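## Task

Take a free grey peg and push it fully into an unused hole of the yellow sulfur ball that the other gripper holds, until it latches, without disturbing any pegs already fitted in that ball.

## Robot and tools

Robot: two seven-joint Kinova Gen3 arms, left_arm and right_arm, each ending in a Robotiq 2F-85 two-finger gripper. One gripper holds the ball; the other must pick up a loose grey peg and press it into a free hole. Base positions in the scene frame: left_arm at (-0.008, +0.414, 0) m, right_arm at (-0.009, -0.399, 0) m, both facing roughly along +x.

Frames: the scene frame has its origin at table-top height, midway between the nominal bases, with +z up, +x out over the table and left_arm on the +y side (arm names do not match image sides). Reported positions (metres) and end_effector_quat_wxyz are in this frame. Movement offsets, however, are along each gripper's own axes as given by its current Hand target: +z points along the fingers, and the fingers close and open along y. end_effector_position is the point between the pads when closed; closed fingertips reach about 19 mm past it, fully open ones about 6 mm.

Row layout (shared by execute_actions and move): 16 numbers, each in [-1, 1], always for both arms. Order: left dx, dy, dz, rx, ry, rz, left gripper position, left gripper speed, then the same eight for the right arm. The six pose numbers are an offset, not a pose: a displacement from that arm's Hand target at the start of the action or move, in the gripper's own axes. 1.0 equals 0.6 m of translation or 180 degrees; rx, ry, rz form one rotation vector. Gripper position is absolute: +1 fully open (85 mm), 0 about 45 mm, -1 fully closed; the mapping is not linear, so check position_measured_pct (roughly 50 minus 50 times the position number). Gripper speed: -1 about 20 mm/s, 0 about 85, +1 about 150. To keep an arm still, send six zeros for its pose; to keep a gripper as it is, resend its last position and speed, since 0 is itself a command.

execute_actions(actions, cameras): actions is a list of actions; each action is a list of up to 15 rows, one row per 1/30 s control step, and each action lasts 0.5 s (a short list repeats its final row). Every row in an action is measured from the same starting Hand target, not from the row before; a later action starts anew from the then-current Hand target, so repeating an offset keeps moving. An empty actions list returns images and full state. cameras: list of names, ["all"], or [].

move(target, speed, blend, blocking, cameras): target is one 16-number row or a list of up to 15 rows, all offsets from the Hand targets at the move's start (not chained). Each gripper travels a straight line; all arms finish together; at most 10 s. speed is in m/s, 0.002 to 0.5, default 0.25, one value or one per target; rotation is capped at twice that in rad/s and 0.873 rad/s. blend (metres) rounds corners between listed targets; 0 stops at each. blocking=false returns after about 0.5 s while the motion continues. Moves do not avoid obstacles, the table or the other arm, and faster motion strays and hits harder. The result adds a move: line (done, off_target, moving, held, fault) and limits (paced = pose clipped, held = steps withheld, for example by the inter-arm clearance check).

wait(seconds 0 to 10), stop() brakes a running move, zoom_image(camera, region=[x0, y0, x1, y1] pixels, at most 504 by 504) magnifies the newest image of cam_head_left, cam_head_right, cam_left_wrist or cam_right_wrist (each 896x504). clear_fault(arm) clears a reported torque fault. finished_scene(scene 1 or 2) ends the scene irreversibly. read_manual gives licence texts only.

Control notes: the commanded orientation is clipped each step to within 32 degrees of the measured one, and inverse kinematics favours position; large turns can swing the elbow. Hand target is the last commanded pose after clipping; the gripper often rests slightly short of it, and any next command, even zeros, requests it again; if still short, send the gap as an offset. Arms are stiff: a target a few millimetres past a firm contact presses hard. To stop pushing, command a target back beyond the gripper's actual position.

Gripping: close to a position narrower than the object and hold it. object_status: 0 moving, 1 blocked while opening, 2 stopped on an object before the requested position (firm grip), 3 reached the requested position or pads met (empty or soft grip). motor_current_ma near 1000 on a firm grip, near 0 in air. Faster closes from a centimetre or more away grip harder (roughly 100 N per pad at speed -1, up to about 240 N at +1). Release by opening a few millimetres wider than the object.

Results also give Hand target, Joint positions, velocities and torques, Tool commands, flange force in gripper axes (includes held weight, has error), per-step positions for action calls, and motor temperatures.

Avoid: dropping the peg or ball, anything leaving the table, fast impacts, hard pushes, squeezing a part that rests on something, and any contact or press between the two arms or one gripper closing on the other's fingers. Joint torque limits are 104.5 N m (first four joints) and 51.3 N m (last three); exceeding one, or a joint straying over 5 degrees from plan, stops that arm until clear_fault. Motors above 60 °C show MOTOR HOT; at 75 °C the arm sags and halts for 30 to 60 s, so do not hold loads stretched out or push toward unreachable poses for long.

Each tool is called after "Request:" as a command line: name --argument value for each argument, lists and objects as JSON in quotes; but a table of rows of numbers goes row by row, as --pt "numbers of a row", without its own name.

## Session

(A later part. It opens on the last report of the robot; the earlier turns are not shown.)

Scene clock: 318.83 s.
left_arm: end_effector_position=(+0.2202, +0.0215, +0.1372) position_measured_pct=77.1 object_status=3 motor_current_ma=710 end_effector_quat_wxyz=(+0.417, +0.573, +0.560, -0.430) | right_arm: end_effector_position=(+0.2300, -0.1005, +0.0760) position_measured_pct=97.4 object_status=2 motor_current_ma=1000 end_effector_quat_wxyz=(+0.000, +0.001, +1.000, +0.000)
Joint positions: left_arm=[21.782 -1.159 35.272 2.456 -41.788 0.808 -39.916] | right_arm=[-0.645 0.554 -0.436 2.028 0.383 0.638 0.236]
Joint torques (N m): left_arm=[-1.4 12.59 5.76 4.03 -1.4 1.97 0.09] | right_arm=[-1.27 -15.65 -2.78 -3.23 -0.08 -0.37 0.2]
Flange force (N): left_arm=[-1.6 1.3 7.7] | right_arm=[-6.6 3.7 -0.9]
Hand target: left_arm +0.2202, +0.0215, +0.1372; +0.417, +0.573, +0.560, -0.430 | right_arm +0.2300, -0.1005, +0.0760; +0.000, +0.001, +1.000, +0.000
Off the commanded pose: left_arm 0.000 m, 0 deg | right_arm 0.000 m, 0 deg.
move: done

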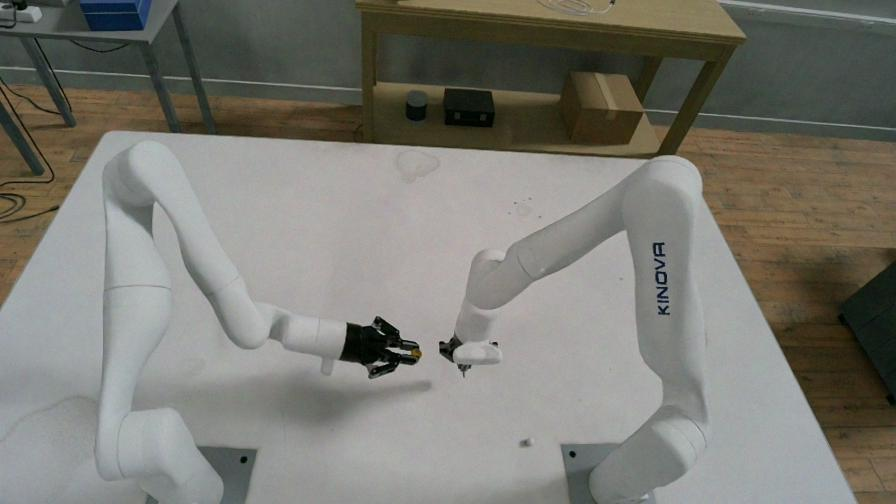

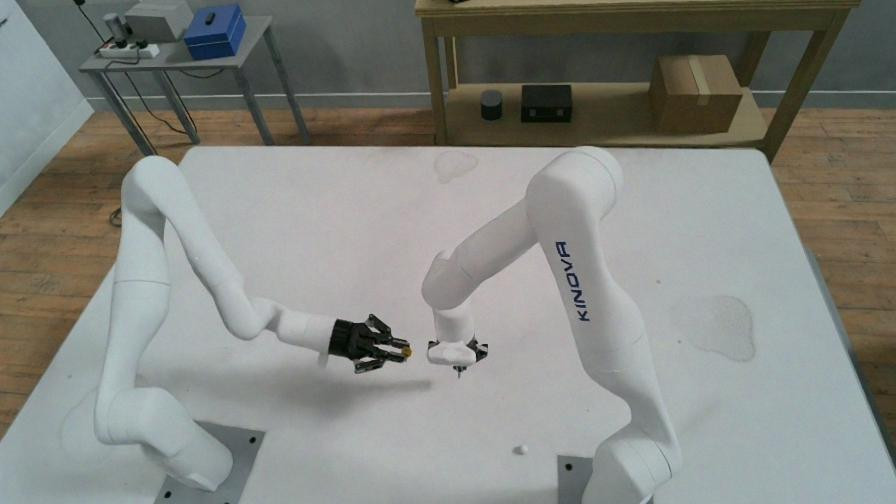

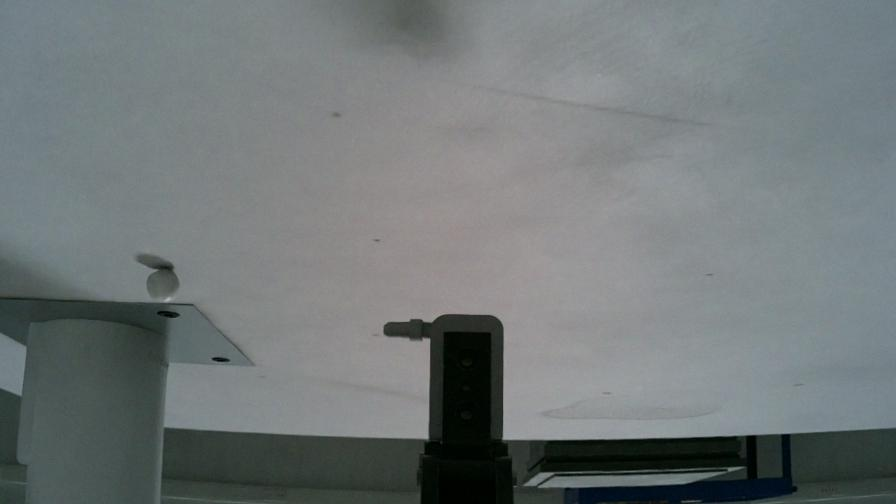

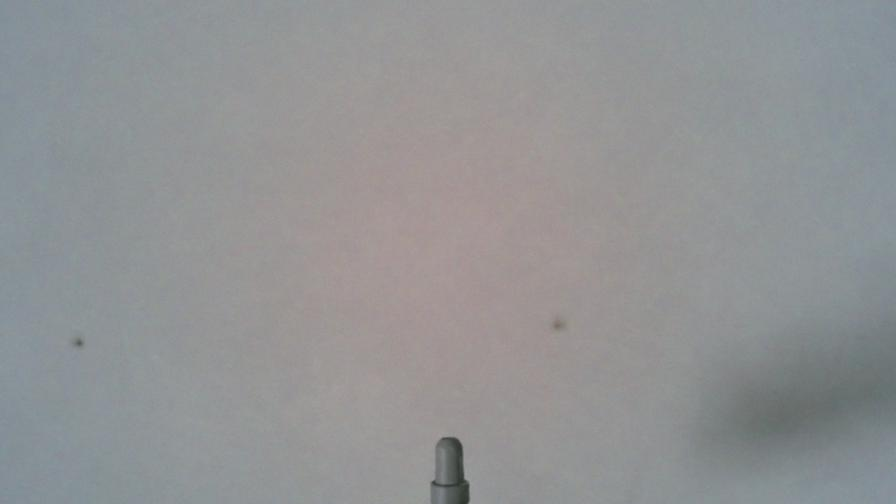

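Request:
move --pt "0 0 0 0 0 0 -0.662745 1 0 -0.0325 -0.1067 -0.0654 0.0654 0.4969 -1 -1" --pt "0 0 0 0 0 0 -0.662745 1 0.0118 0.0812 -0.0887 -0.0654 0.0654 0.4969 -1 -1" --speed 0.15 --cameras '["all"]'

Scene clock: 369.20 s.
left_arm: end_effector_position=(+0.2202, +0.0215, +0.1372) position_measured_pct=77.1 object_status=3 motor_current_ma=710 end_effector_quat_wxyz=(+0.417, +0.573, +0.560, -0.430) | right_arm: end_effector_position=(+0.2231, -0.0518, +0.1292) position_measured_pct=97.4 object_status=2 motor_current_ma=1000 end_effector_quat_wxyz=(-0.092, +0.702, +0.700, +0.092)
Joint positions: left_arm=[21.782 -1.159 35.272 2.456 -41.788 0.808 -39.916] | right_arm=[-0.762 0.388 -0.213 2.079 -0.156 0.473 -0.82]
Joint torques (N m): left_arm=[-1.4 12.67 5.76 4.06 -1.38 2.01 0.12] | right_arm=[-1.5 -14.43 -1.89 -4.6 -0.35 -1 0.18]
Flange force (N): left_arm=[-1.3 1.4 7.8] | right_arm=[3.4 7.5 -1.9]
Hand target: left_arm +0.2202, +0.0215, +0.1372; +0.417, +0.573, +0.560, -0.430 | right_arm +0.2231, -0.0518, +0.1292; -0.092, +0.702, +0.700, +0.092
Off the commanded pose: left_arm 0.000 m, 0 deg | right_arm 0.000 m, 0 deg.
move: done

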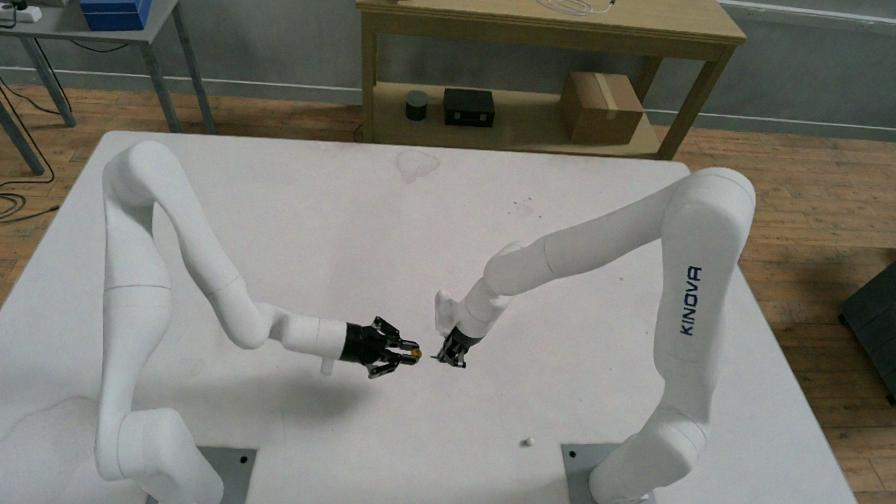

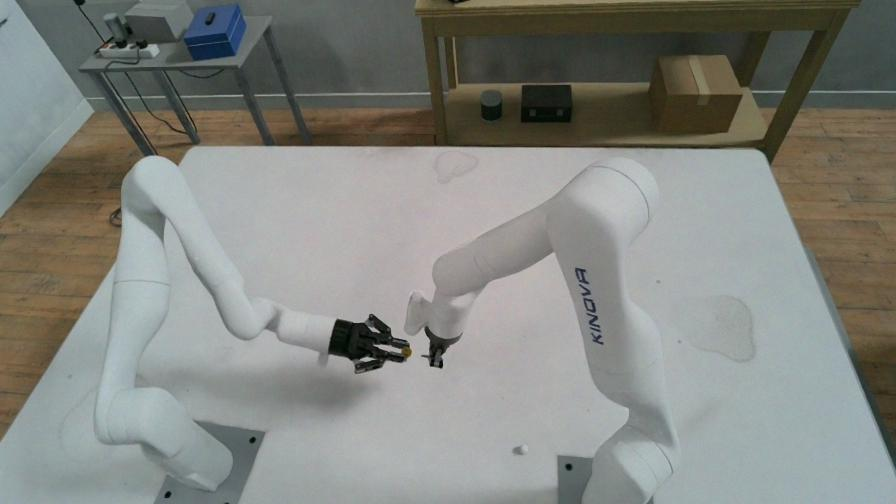

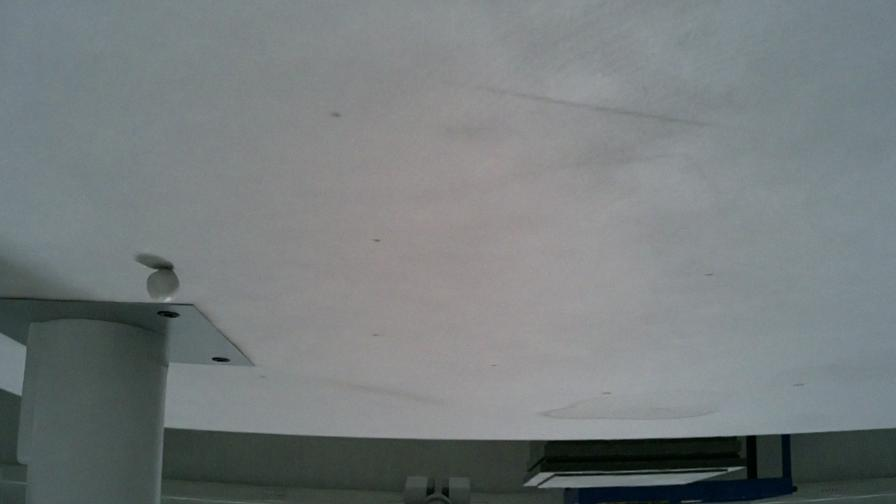

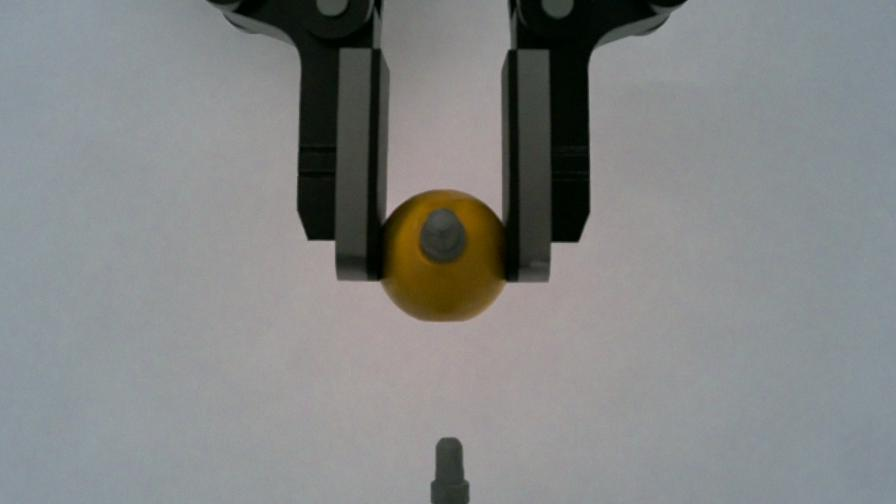

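Request:
zoom_image --camera "cam_right_wrist" --region '[324, 174, 564, 334]'

Request:
zoom_image --camera "cam_head_left" --region '[395, 325, 475, 385]'

Request:
zoom_image --camera "cam_head_right" --region '[385, 325, 465, 385]'

Scaled by 2.100 from the camera's 896x504 image, which has a finer 1280x720 frame.

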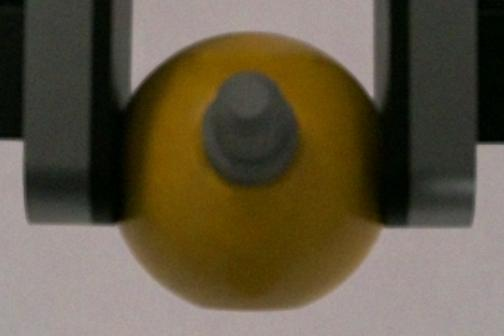

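Scaled by 6.300 from the camera's 896x504 image, which has a finer 1280x720 frame.

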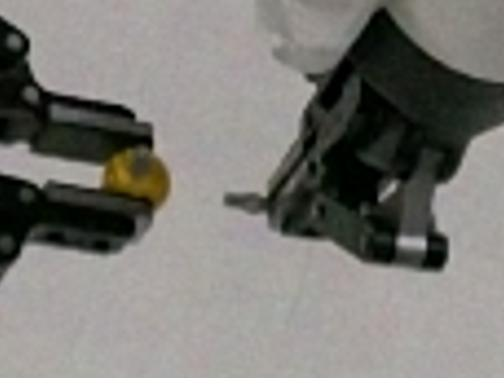

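Scaled by 6.300 from the camera's 896x504 image, which has a finer 1280x720 frame.

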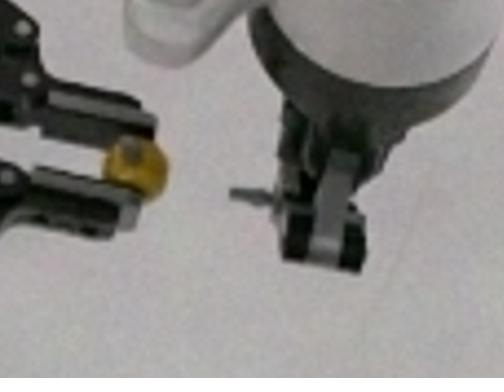

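Request:
move --pt "0 0 0 0 0 0 -0.662745 1 -0.0557 -0.0017 -0.013 0 0.2222 0 -1 -1" --speed 0.15 --cameras '["all"]'

Request:
zoom_image --camera "cam_right_wrist" --region '[364, 184, 524, 324]'

Scene clock: 423.17 s.
left_arm: end_effector_position=(+0.2202, +0.0215, +0.1372) position_measured_pct=77.1 object_status=3 motor_current_ma=710 end_effector_quat_wxyz=(+0.417, +0.573, +0.560, -0.430) | right_arm: end_effector_position=(+0.2219, -0.0861, +0.1281) position_measured_pct=97.4 object_status=2 motor_current_ma=1000 end_effector_quat_wxyz=(-0.326, +0.628, +0.626, +0.327)
Joint positions: left_arm=[21.782 -1.159 35.272 2.456 -41.788 0.808 -39.916] | right_arm=[0.471 1.037 -1.238 2.52 -0.173 -0.294 -0.119]
Joint torques (N m): left_arm=[-1.48 12.66 5.76 4.06 -1.4 2 0.11] | right_arm=[-1.35 -11.67 -7.22 0.49 0.66 -0.68 0.18]
Flange force (N): left_arm=[-1.4 1.2 8.1] | right_arm=[-3.2 9.7 -3.4]
Hand target: left_arm +0.2202, +0.0215, +0.1372; +0.417, +0.573, +0.560, -0.430 | right_arm +0.2220, -0.0861, +0.1281; -0.326, +0.628, +0.626, +0.327
Off the commanded pose: left_arm 0.000 m, 0 deg | right_arm 0.000 m, 0 deg.
move: done

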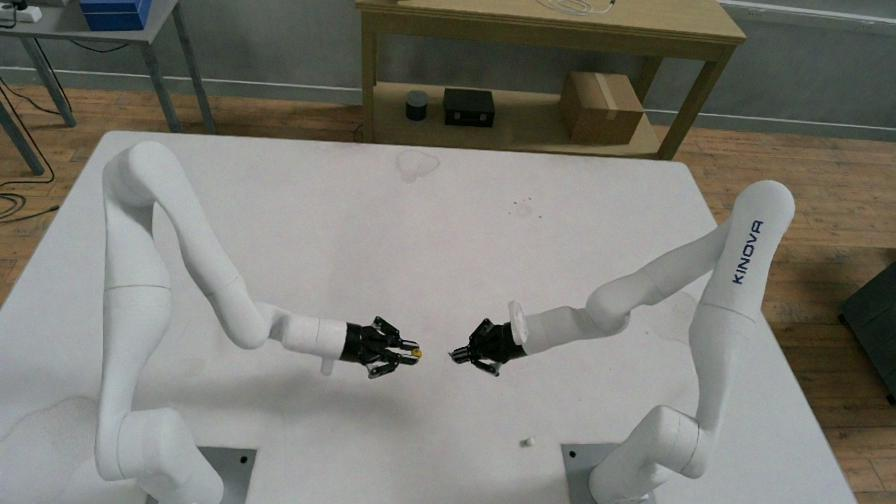

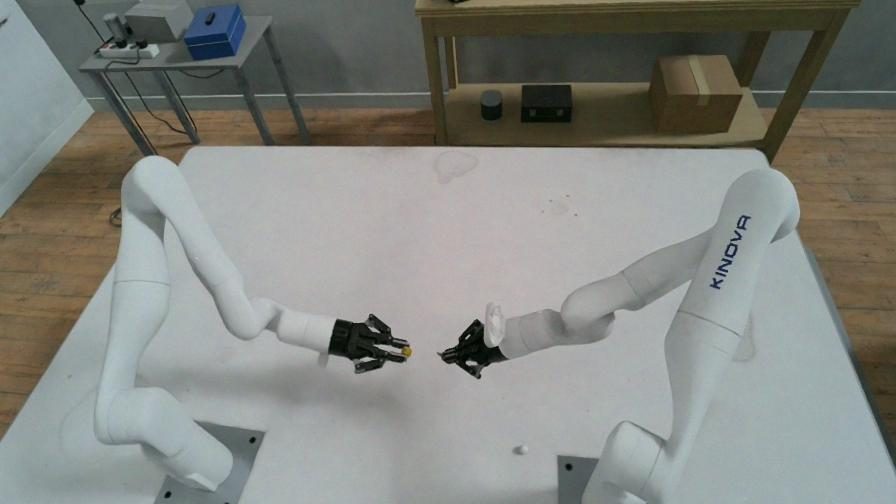

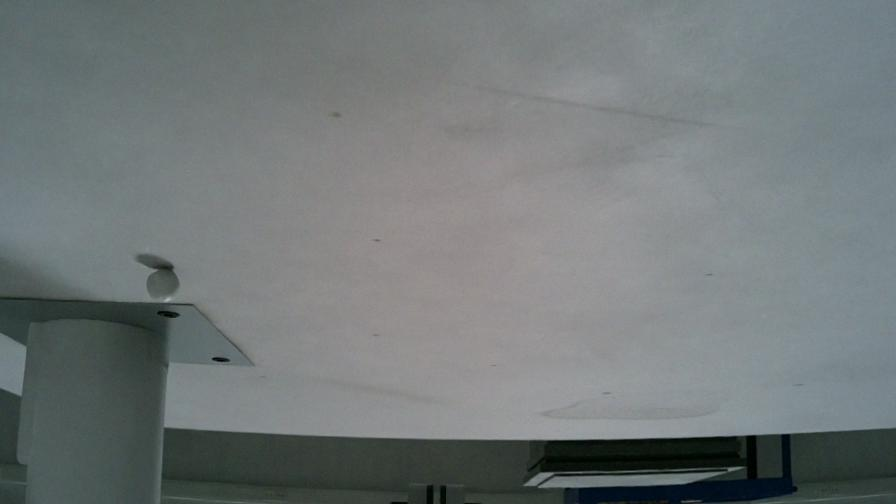

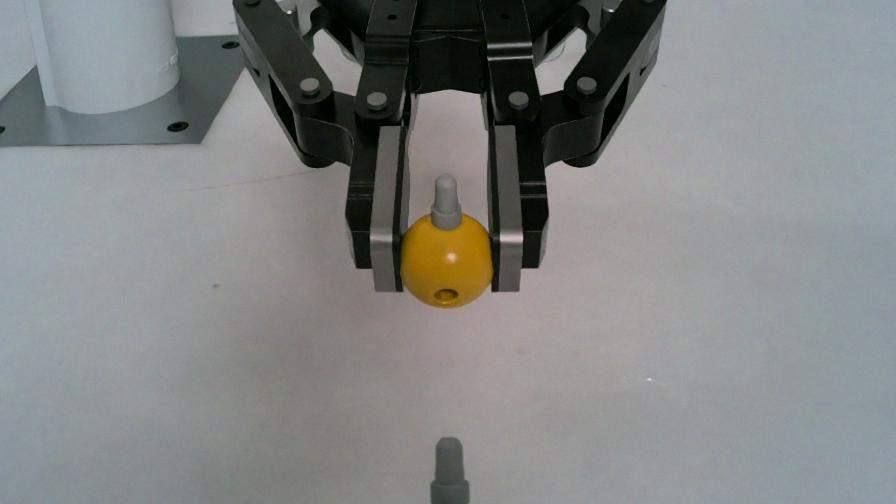

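Scaled by 3.150 from the camera's 896x504 image, which has a finer 1280x720 frame.

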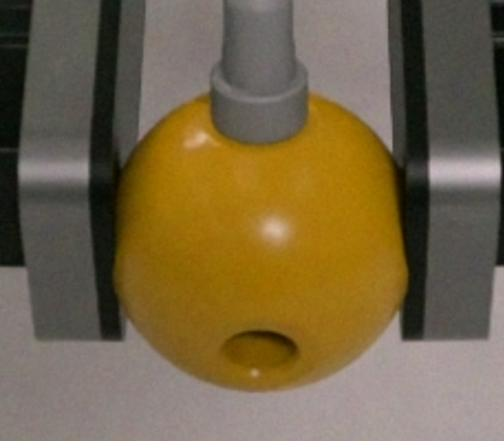

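Request:
zoom_image --camera "cam_right_wrist" --region '[394, 204, 504, 314]'

Scaled by 4.582 from the camera's 896x504 image, which has a finer 1280x720 frame.

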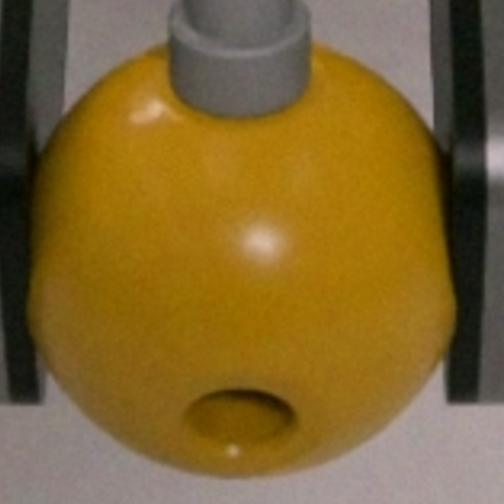

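Request:
move --pt "0 0 0 0 0 0 -0.662745 1 0.0307 0 0.0397 0 -0.2167 0 -1 -1" --pt "0 0 0 0 0 0 -0.662745 1 0.0565 0 0.061 0 -0.2167 0 -1 -1" --speed '[0.12,0.04]' --cameras '["all"]'

Request:
zoom_image --camera "cam_right_wrist" --region '[350, 304, 550, 504]'

Request:
zoom_image --camera "cam_head_left" --region '[395, 330, 455, 375]'

Request:
zoom_image --camera "cam_head_right" --region '[385, 330, 445, 375]'

Scene clock: 478.57 s.
left_arm: end_effector_position=(+0.2202, +0.0215, +0.1372) position_measured_pct=77.1 object_status=3 motor_current_ma=710 end_effector_quat_wxyz=(+0.417, +0.573, +0.560, -0.430) | right_arm: end_effector_position=(+0.2221, -0.0367, +0.1349) position_measured_pct=97.4 object_status=2 motor_current_ma=1000 end_effector_quat_wxyz=(-0.098, +0.701, +0.699, +0.098)
Joint positions: left_arm=[21.782 -1.159 35.272 2.456 -41.788 0.808 -39.916] | right_arm=[-0.807 0.389 -0.181 2.054 -0.193 0.481 -0.805]
Joint torques (N m): left_arm=[-1.44 12.65 5.76 4.03 -1.39 2.02 0.07] | right_arm=[-1.54 -14.78 -1.91 -4.71 -0.36 -1.02 0.24]
Flange force (N): left_arm=[-1.5 1.5 7.8] | right_arm=[4.1 7.6 -1.7]
Hand target: left_arm +0.2202, +0.0215, +0.1372; +0.417, +0.573, +0.560, -0.430 | right_arm +0.2221, -0.0367, +0.1349; -0.098, +0.701, +0.699, +0.098
Off the commanded pose: left_arm 0.000 m, 0 deg | right_arm 0.000 m, 0 deg.
move: done

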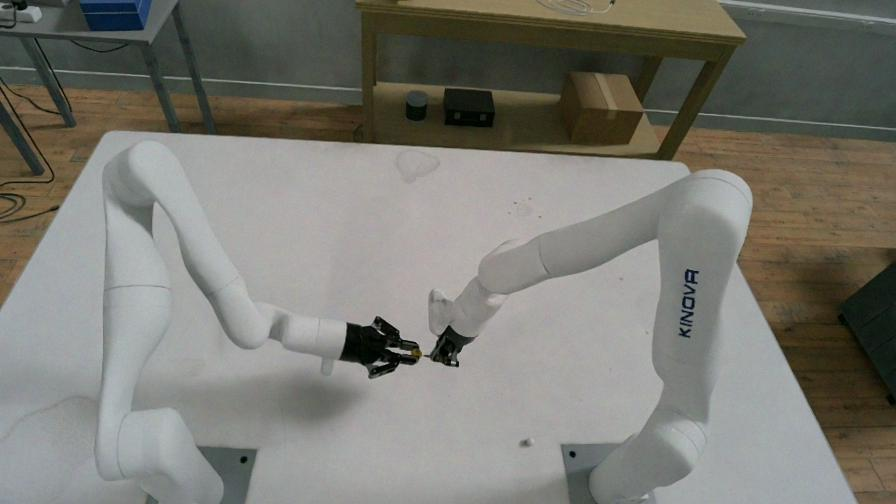

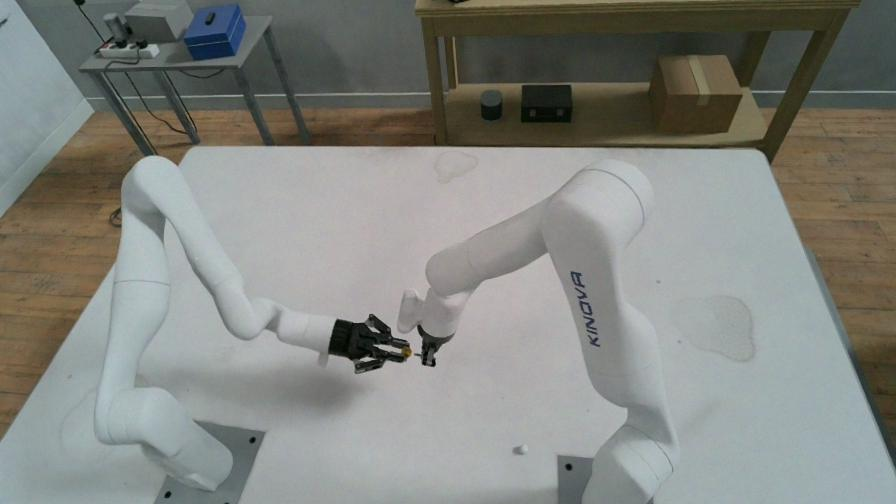

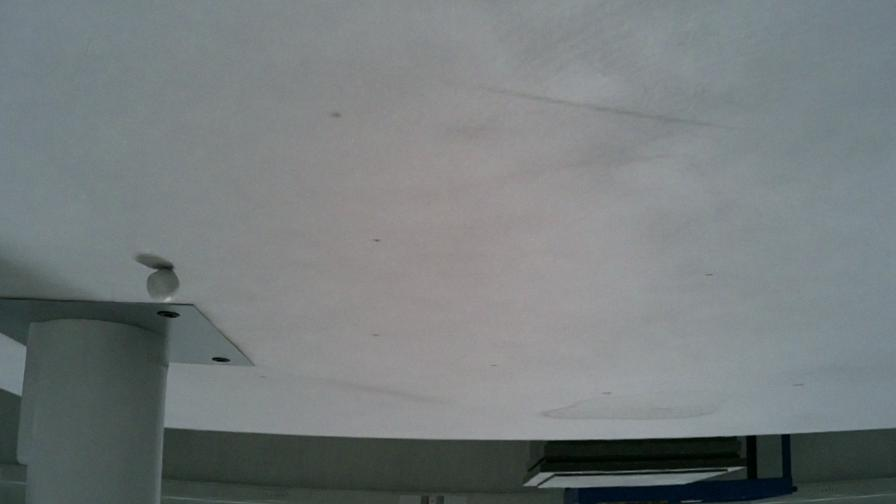

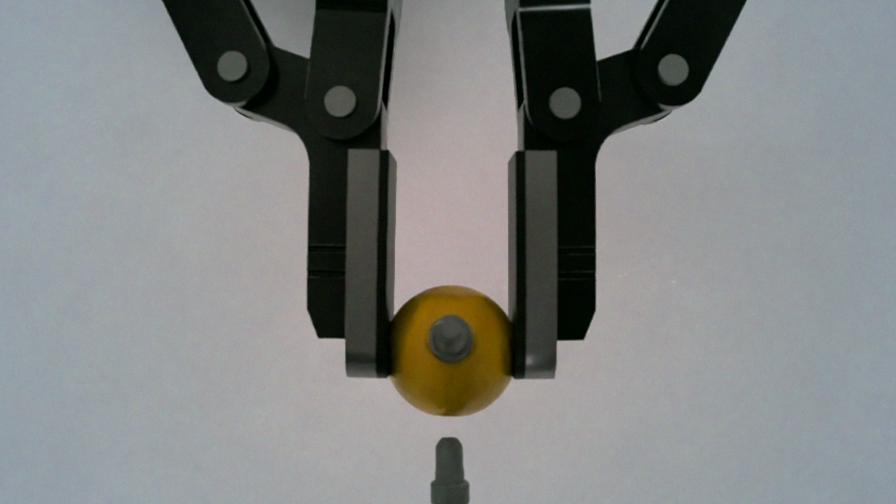

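Scaled by 2.520 from the camera's 896x504 image, which has a finer 1280x720 frame.

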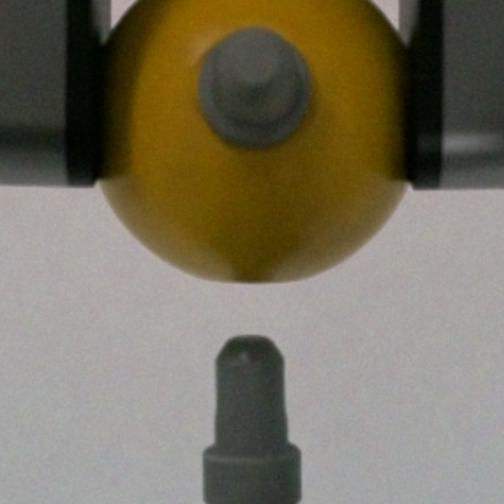

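Scaled by 8.400 from the camera's 896x504 image, which has a finer 1280x720 frame.

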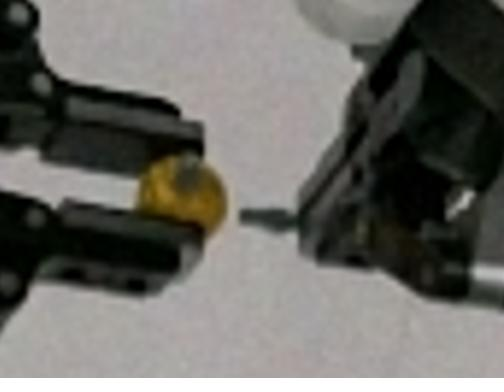

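Scaled by 8.400 from the camera's 896x504 image, which has a finer 1280x720 frame.

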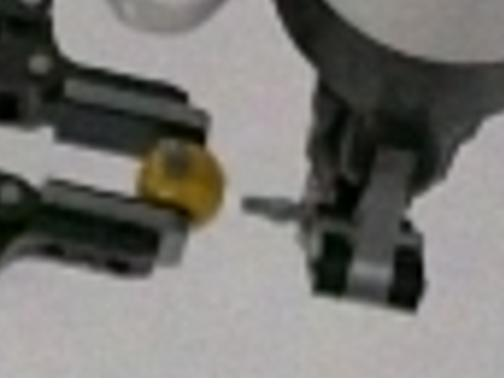

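Request:
move --target '[0,0,0,0,0,0,-0.662745,1,0,0.00075,-0.005,0,0,0,-1,-1]' --speed 0.04 --cameras '["all"]'

Request:
zoom_image --camera "cam_head_left" --region '[405, 338, 440, 368]'

Request:
zoom_image --camera "cam_head_right" --region '[395, 338, 430, 368]'

Request:
zoom_image --camera "cam_right_wrist" --region '[380, 280, 520, 420]'

Request:
zoom_image --camera "cam_right_wrist" --region '[400, 404, 500, 504]'

Scene clock: 529.53 s.
left_arm: end_effector_position=(+0.2202, +0.0215, +0.1372) position_measured_pct=77.1 object_status=3 motor_current_ma=710 end_effector_quat_wxyz=(+0.417, +0.573, +0.560, -0.430) | right_arm: end_effector_position=(+0.2225, -0.0375, +0.1378) position_measured_pct=97.4 object_status=2 motor_current_ma=1000 end_effector_quat_wxyz=(-0.098, +0.701, +0.699, +0.098)
Joint positions: left_arm=[21.782 -1.159 35.272 2.456 -41.788 0.808 -39.916] | right_arm=[-0.804 0.383 -0.181 2.051 -0.193 0.491 -0.804]
Joint torques (N m): left_arm=[-1.43 12.64 5.69 4.05 -1.39 2.02 0.07] | right_arm=[-1.37 -14.72 -1.84 -4.8 -0.33 -1.03 0.16]
Flange force (N): left_arm=[-1.7 1.7 7.8] | right_arm=[4.2 7.4 -1.7]
Hand target: left_arm +0.2202, +0.0215, +0.1372; +0.417, +0.573, +0.560, -0.430 | right_arm +0.2225, -0.0375, +0.1378; -0.098, +0.701, +0.699, +0.098
Off the commanded pose: left_arm 0.000 m, 0 deg | right_arm 0.000 m, 0 deg.
move: done

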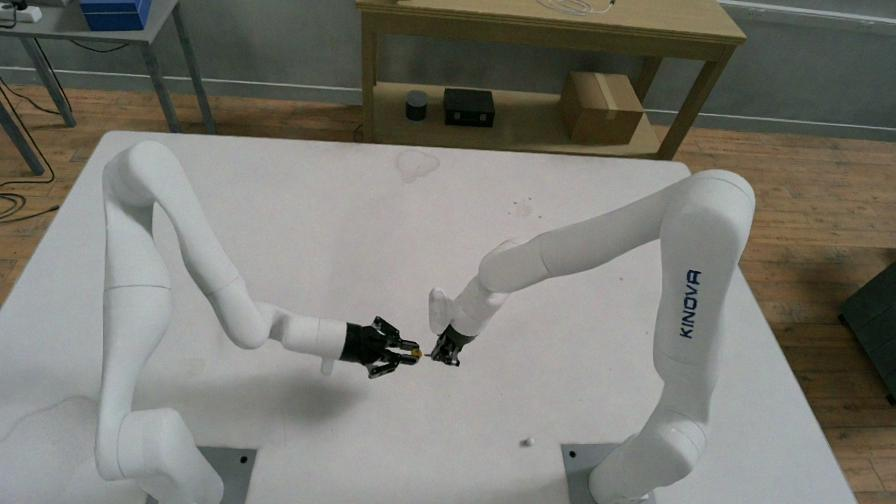

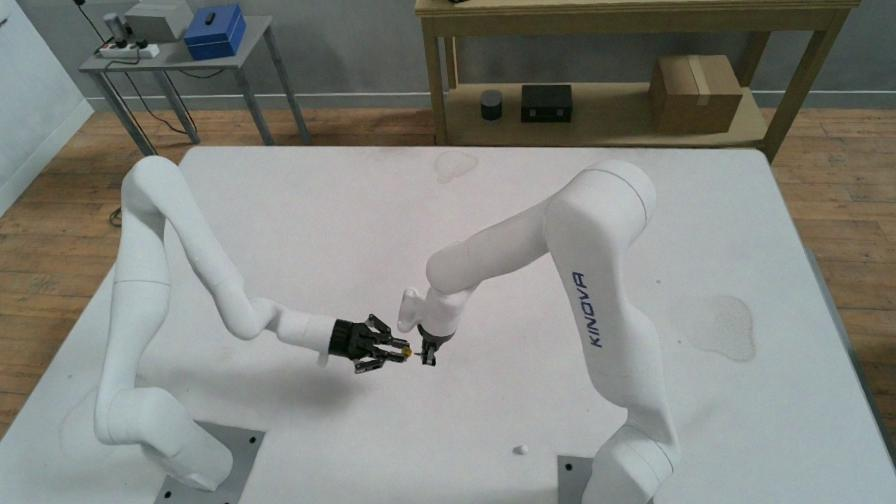

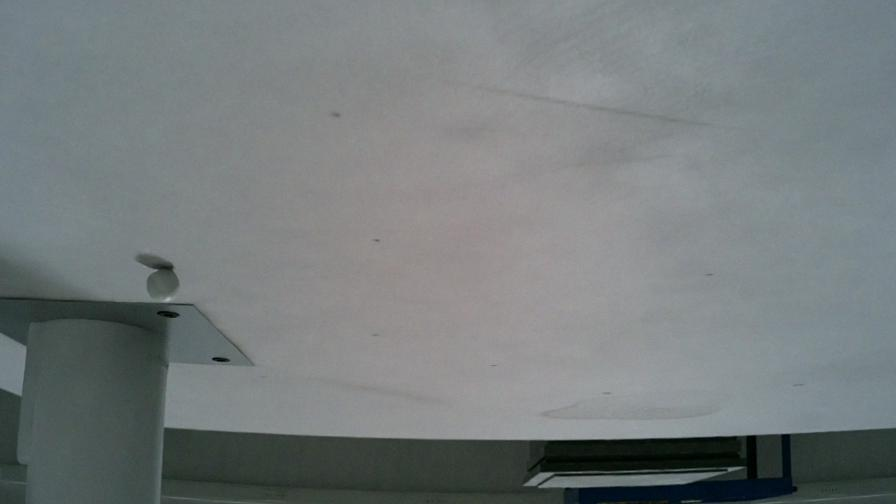

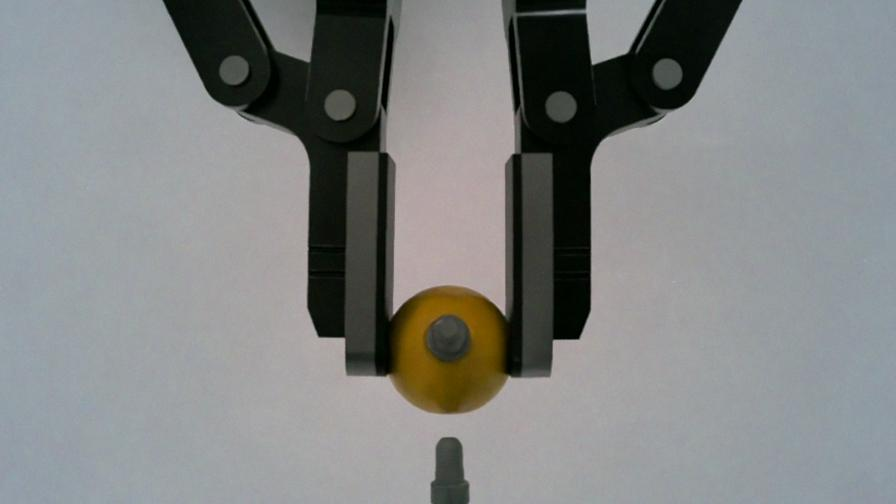

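Scaled by 14.400 from the camera's 896x504 image, which has a finer 1280x720 frame.

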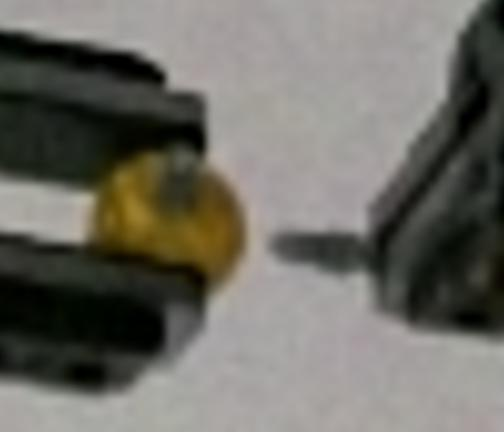

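Scaled by 14.400 from the camera's 896x504 image, which has a finer 1280x720 frame.

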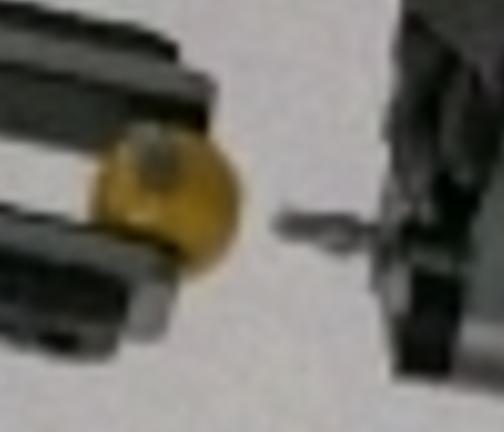

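Scaled by 3.600 from the camera's 896x504 image, which has a finer 1280x720 frame.

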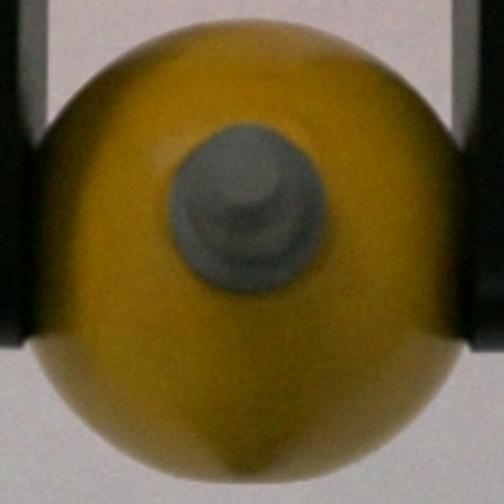

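Scaled by 5.040 from the camera's 896x504 image, which has a finer 1280x720 frame.

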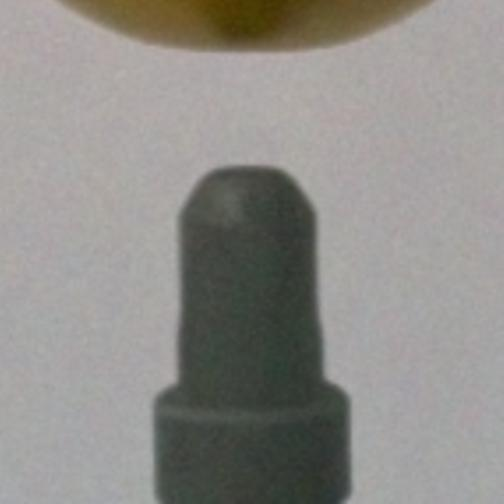

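Request:
move --target '[0,0,0,0,0,0,-0.662745,1,0.006,0,-0.0008,0,0,0,-1,-1]' --speed 0.02 --cameras '["all"]'

Request:
zoom_image --camera "cam_head_left" --region '[405, 338, 440, 368]'

Request:
zoom_image --camera "cam_head_right" --region '[395, 338, 430, 368]'

Request:
zoom_image --camera "cam_right_wrist" --region '[390, 394, 500, 504]'

Scene clock: 554.07 s.
left_arm: end_effector_position=(+0.2202, +0.0215, +0.1372) position_measured_pct=77.1 object_status=3 motor_current_ma=710 end_effector_quat_wxyz=(+0.417, +0.573, +0.560, -0.430) | right_arm: end_effector_position=(+0.2225, -0.0342, +0.1392) position_measured_pct=97.4 object_status=2 motor_current_ma=1000 end_effector_quat_wxyz=(-0.098, +0.701, +0.699, +0.098)
Joint positions: left_arm=[21.782 -1.159 35.272 2.456 -41.788 0.808 -39.916] | right_arm=[-0.812 0.384 -0.178 2.041 -0.19 0.498 -0.813]
Joint torques (N m): left_arm=[-1.41 12.62 5.71 4.09 -1.39 2.02 0.1] | right_arm=[-1.36 -14.84 -1.84 -4.78 -0.34 -1.02 0.17]
Flange force (N): left_arm=[-1.6 1.7 7.8] | right_arm=[4.5 7.5 -1.6]
Hand target: left_arm +0.2202, +0.0215, +0.1372; +0.417, +0.573, +0.560, -0.430 | right_arm +0.2225, -0.0342, +0.1392; -0.098, +0.701, +0.699, +0.098
Off the commanded pose: left_arm 0.000 m, 0 deg | right_arm 0.000 m, 0 deg.
move: done

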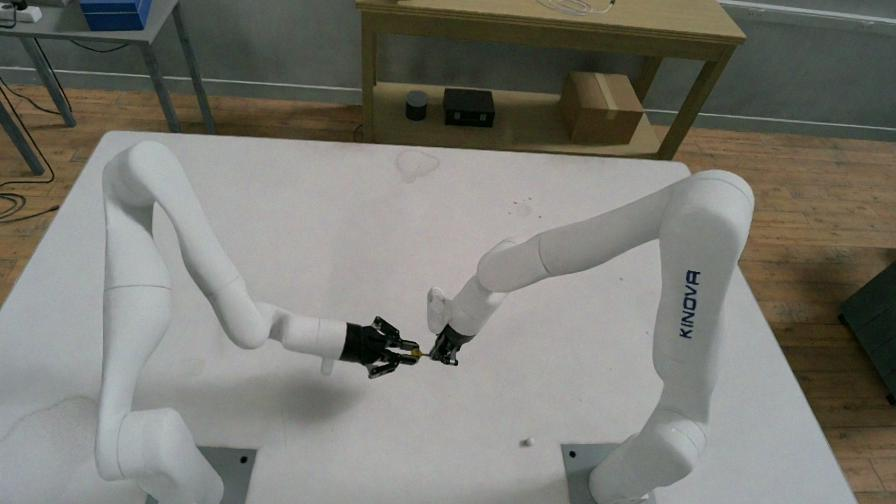

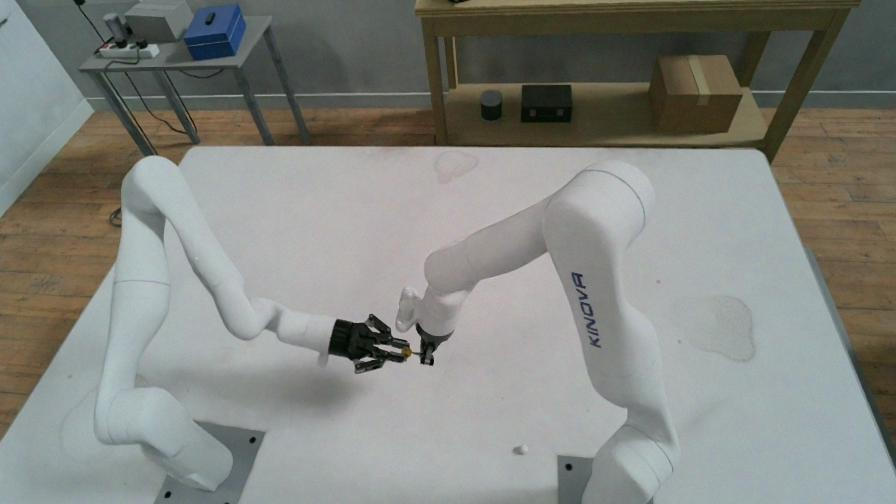

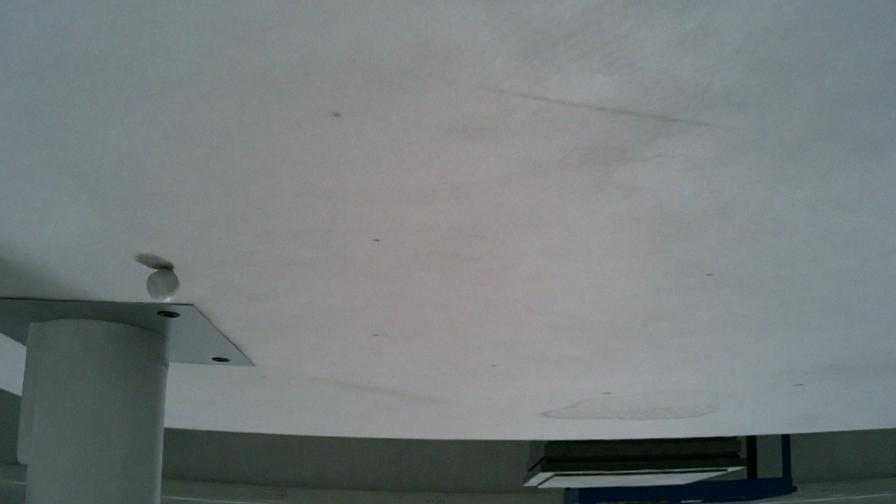

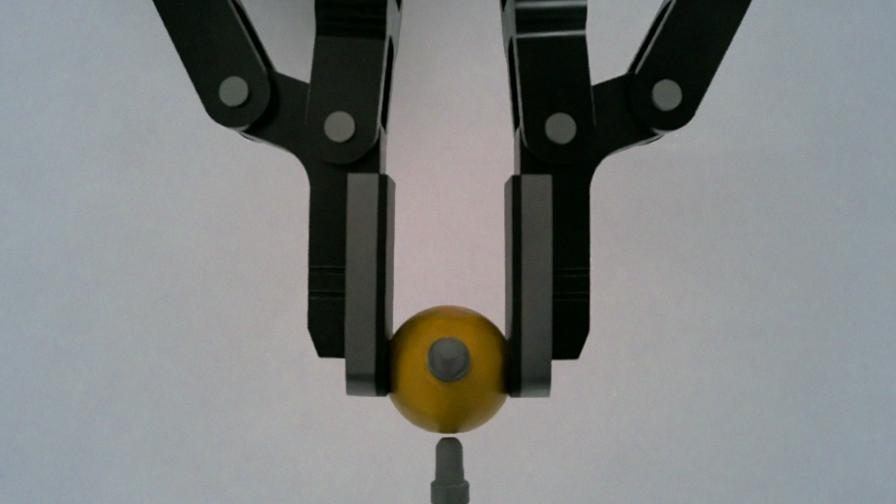

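Scaled by 14.400 from the camera's 896x504 image, which has a finer 1280x720 frame.

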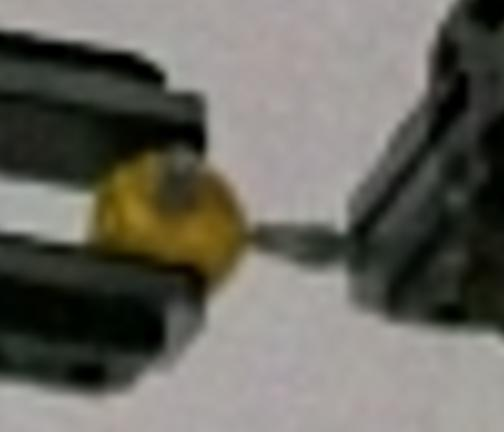

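Scaled by 14.400 from the camera's 896x504 image, which has a finer 1280x720 frame.

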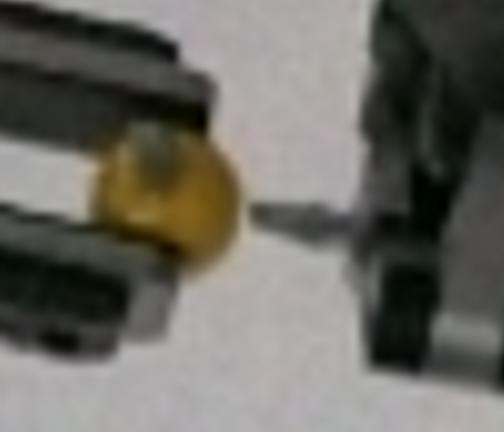

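Scaled by 4.582 from the camera's 896x504 image, which has a finer 1280x720 frame.

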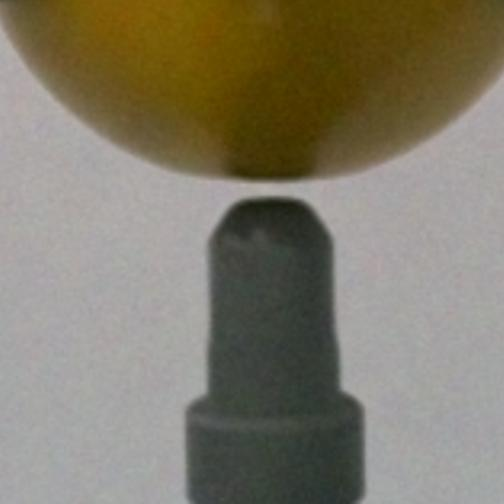

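Request:
move --target '[0,0,0,0,0,0,-0.662745,1,0.0035,0,0,0,0,0,-1,-1]' --speed 0.01 --cameras '["cam_right_wrist"]'

Request:
zoom_image --camera "cam_right_wrist" --region '[390, 394, 500, 504]'

Scene clock: 562.37 s.
left_arm: end_effector_position=(+0.2202, +0.0215, +0.1372) position_measured_pct=77.1 object_status=3 motor_current_ma=710 end_effector_quat_wxyz=(+0.417, +0.573, +0.560, -0.430) | right_arm: end_effector_position=(+0.2225, -0.0322, +0.1398) position_measured_pct=97.4 object_status=2 motor_current_ma=1000 end_effector_quat_wxyz=(-0.098, +0.701, +0.699, +0.098)
Joint positions: left_arm=[21.782 -1.159 35.272 2.456 -41.788 0.808 -39.916] | right_arm=[-0.817 0.386 -0.176 2.036 -0.188 0.501 -0.818]
Joint torques (N m): left_arm=[0.93 11.98 7.07 2.51 -1.4 2.19 0.11] | right_arm=[-3.72 -17.18 -4.35 -10.25 -1.47 -3.46 0.19]
Flange force (N): left_arm=[-1.0 1.3 -2.8] | right_arm=[-6.5 7.1 -1.7]
Hand target: left_arm +0.2202, +0.0215, +0.1372; +0.417, +0.573, +0.560, -0.430 | right_arm +0.2226, -0.0322, +0.1398; -0.098, +0.701, +0.699, +0.098
Off the commanded pose: left_arm 0.000 m, 0 deg | right_arm 0.000 m, 0 deg.
move: done
Images, in order (width x height): cam_right_wrist 896x504.

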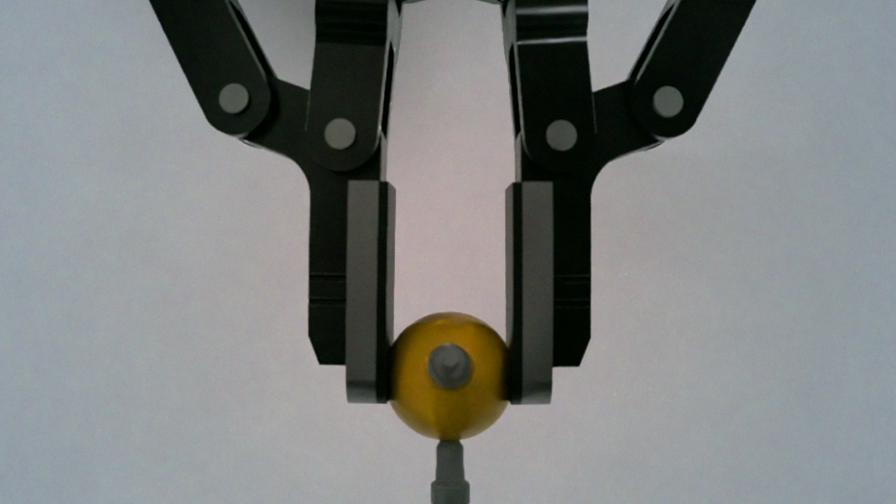

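Scaled by 4.582 from the camera's 896x504 image, which has a finer 1280x720 frame.

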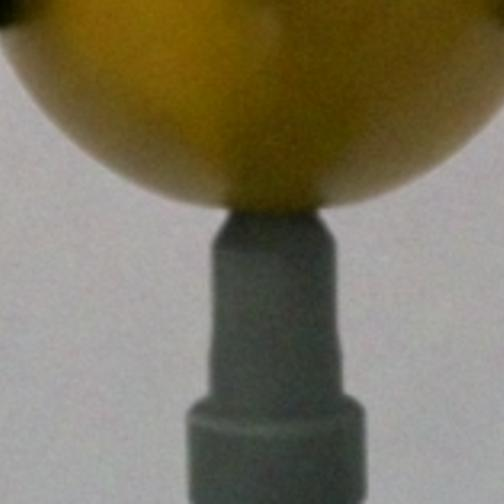

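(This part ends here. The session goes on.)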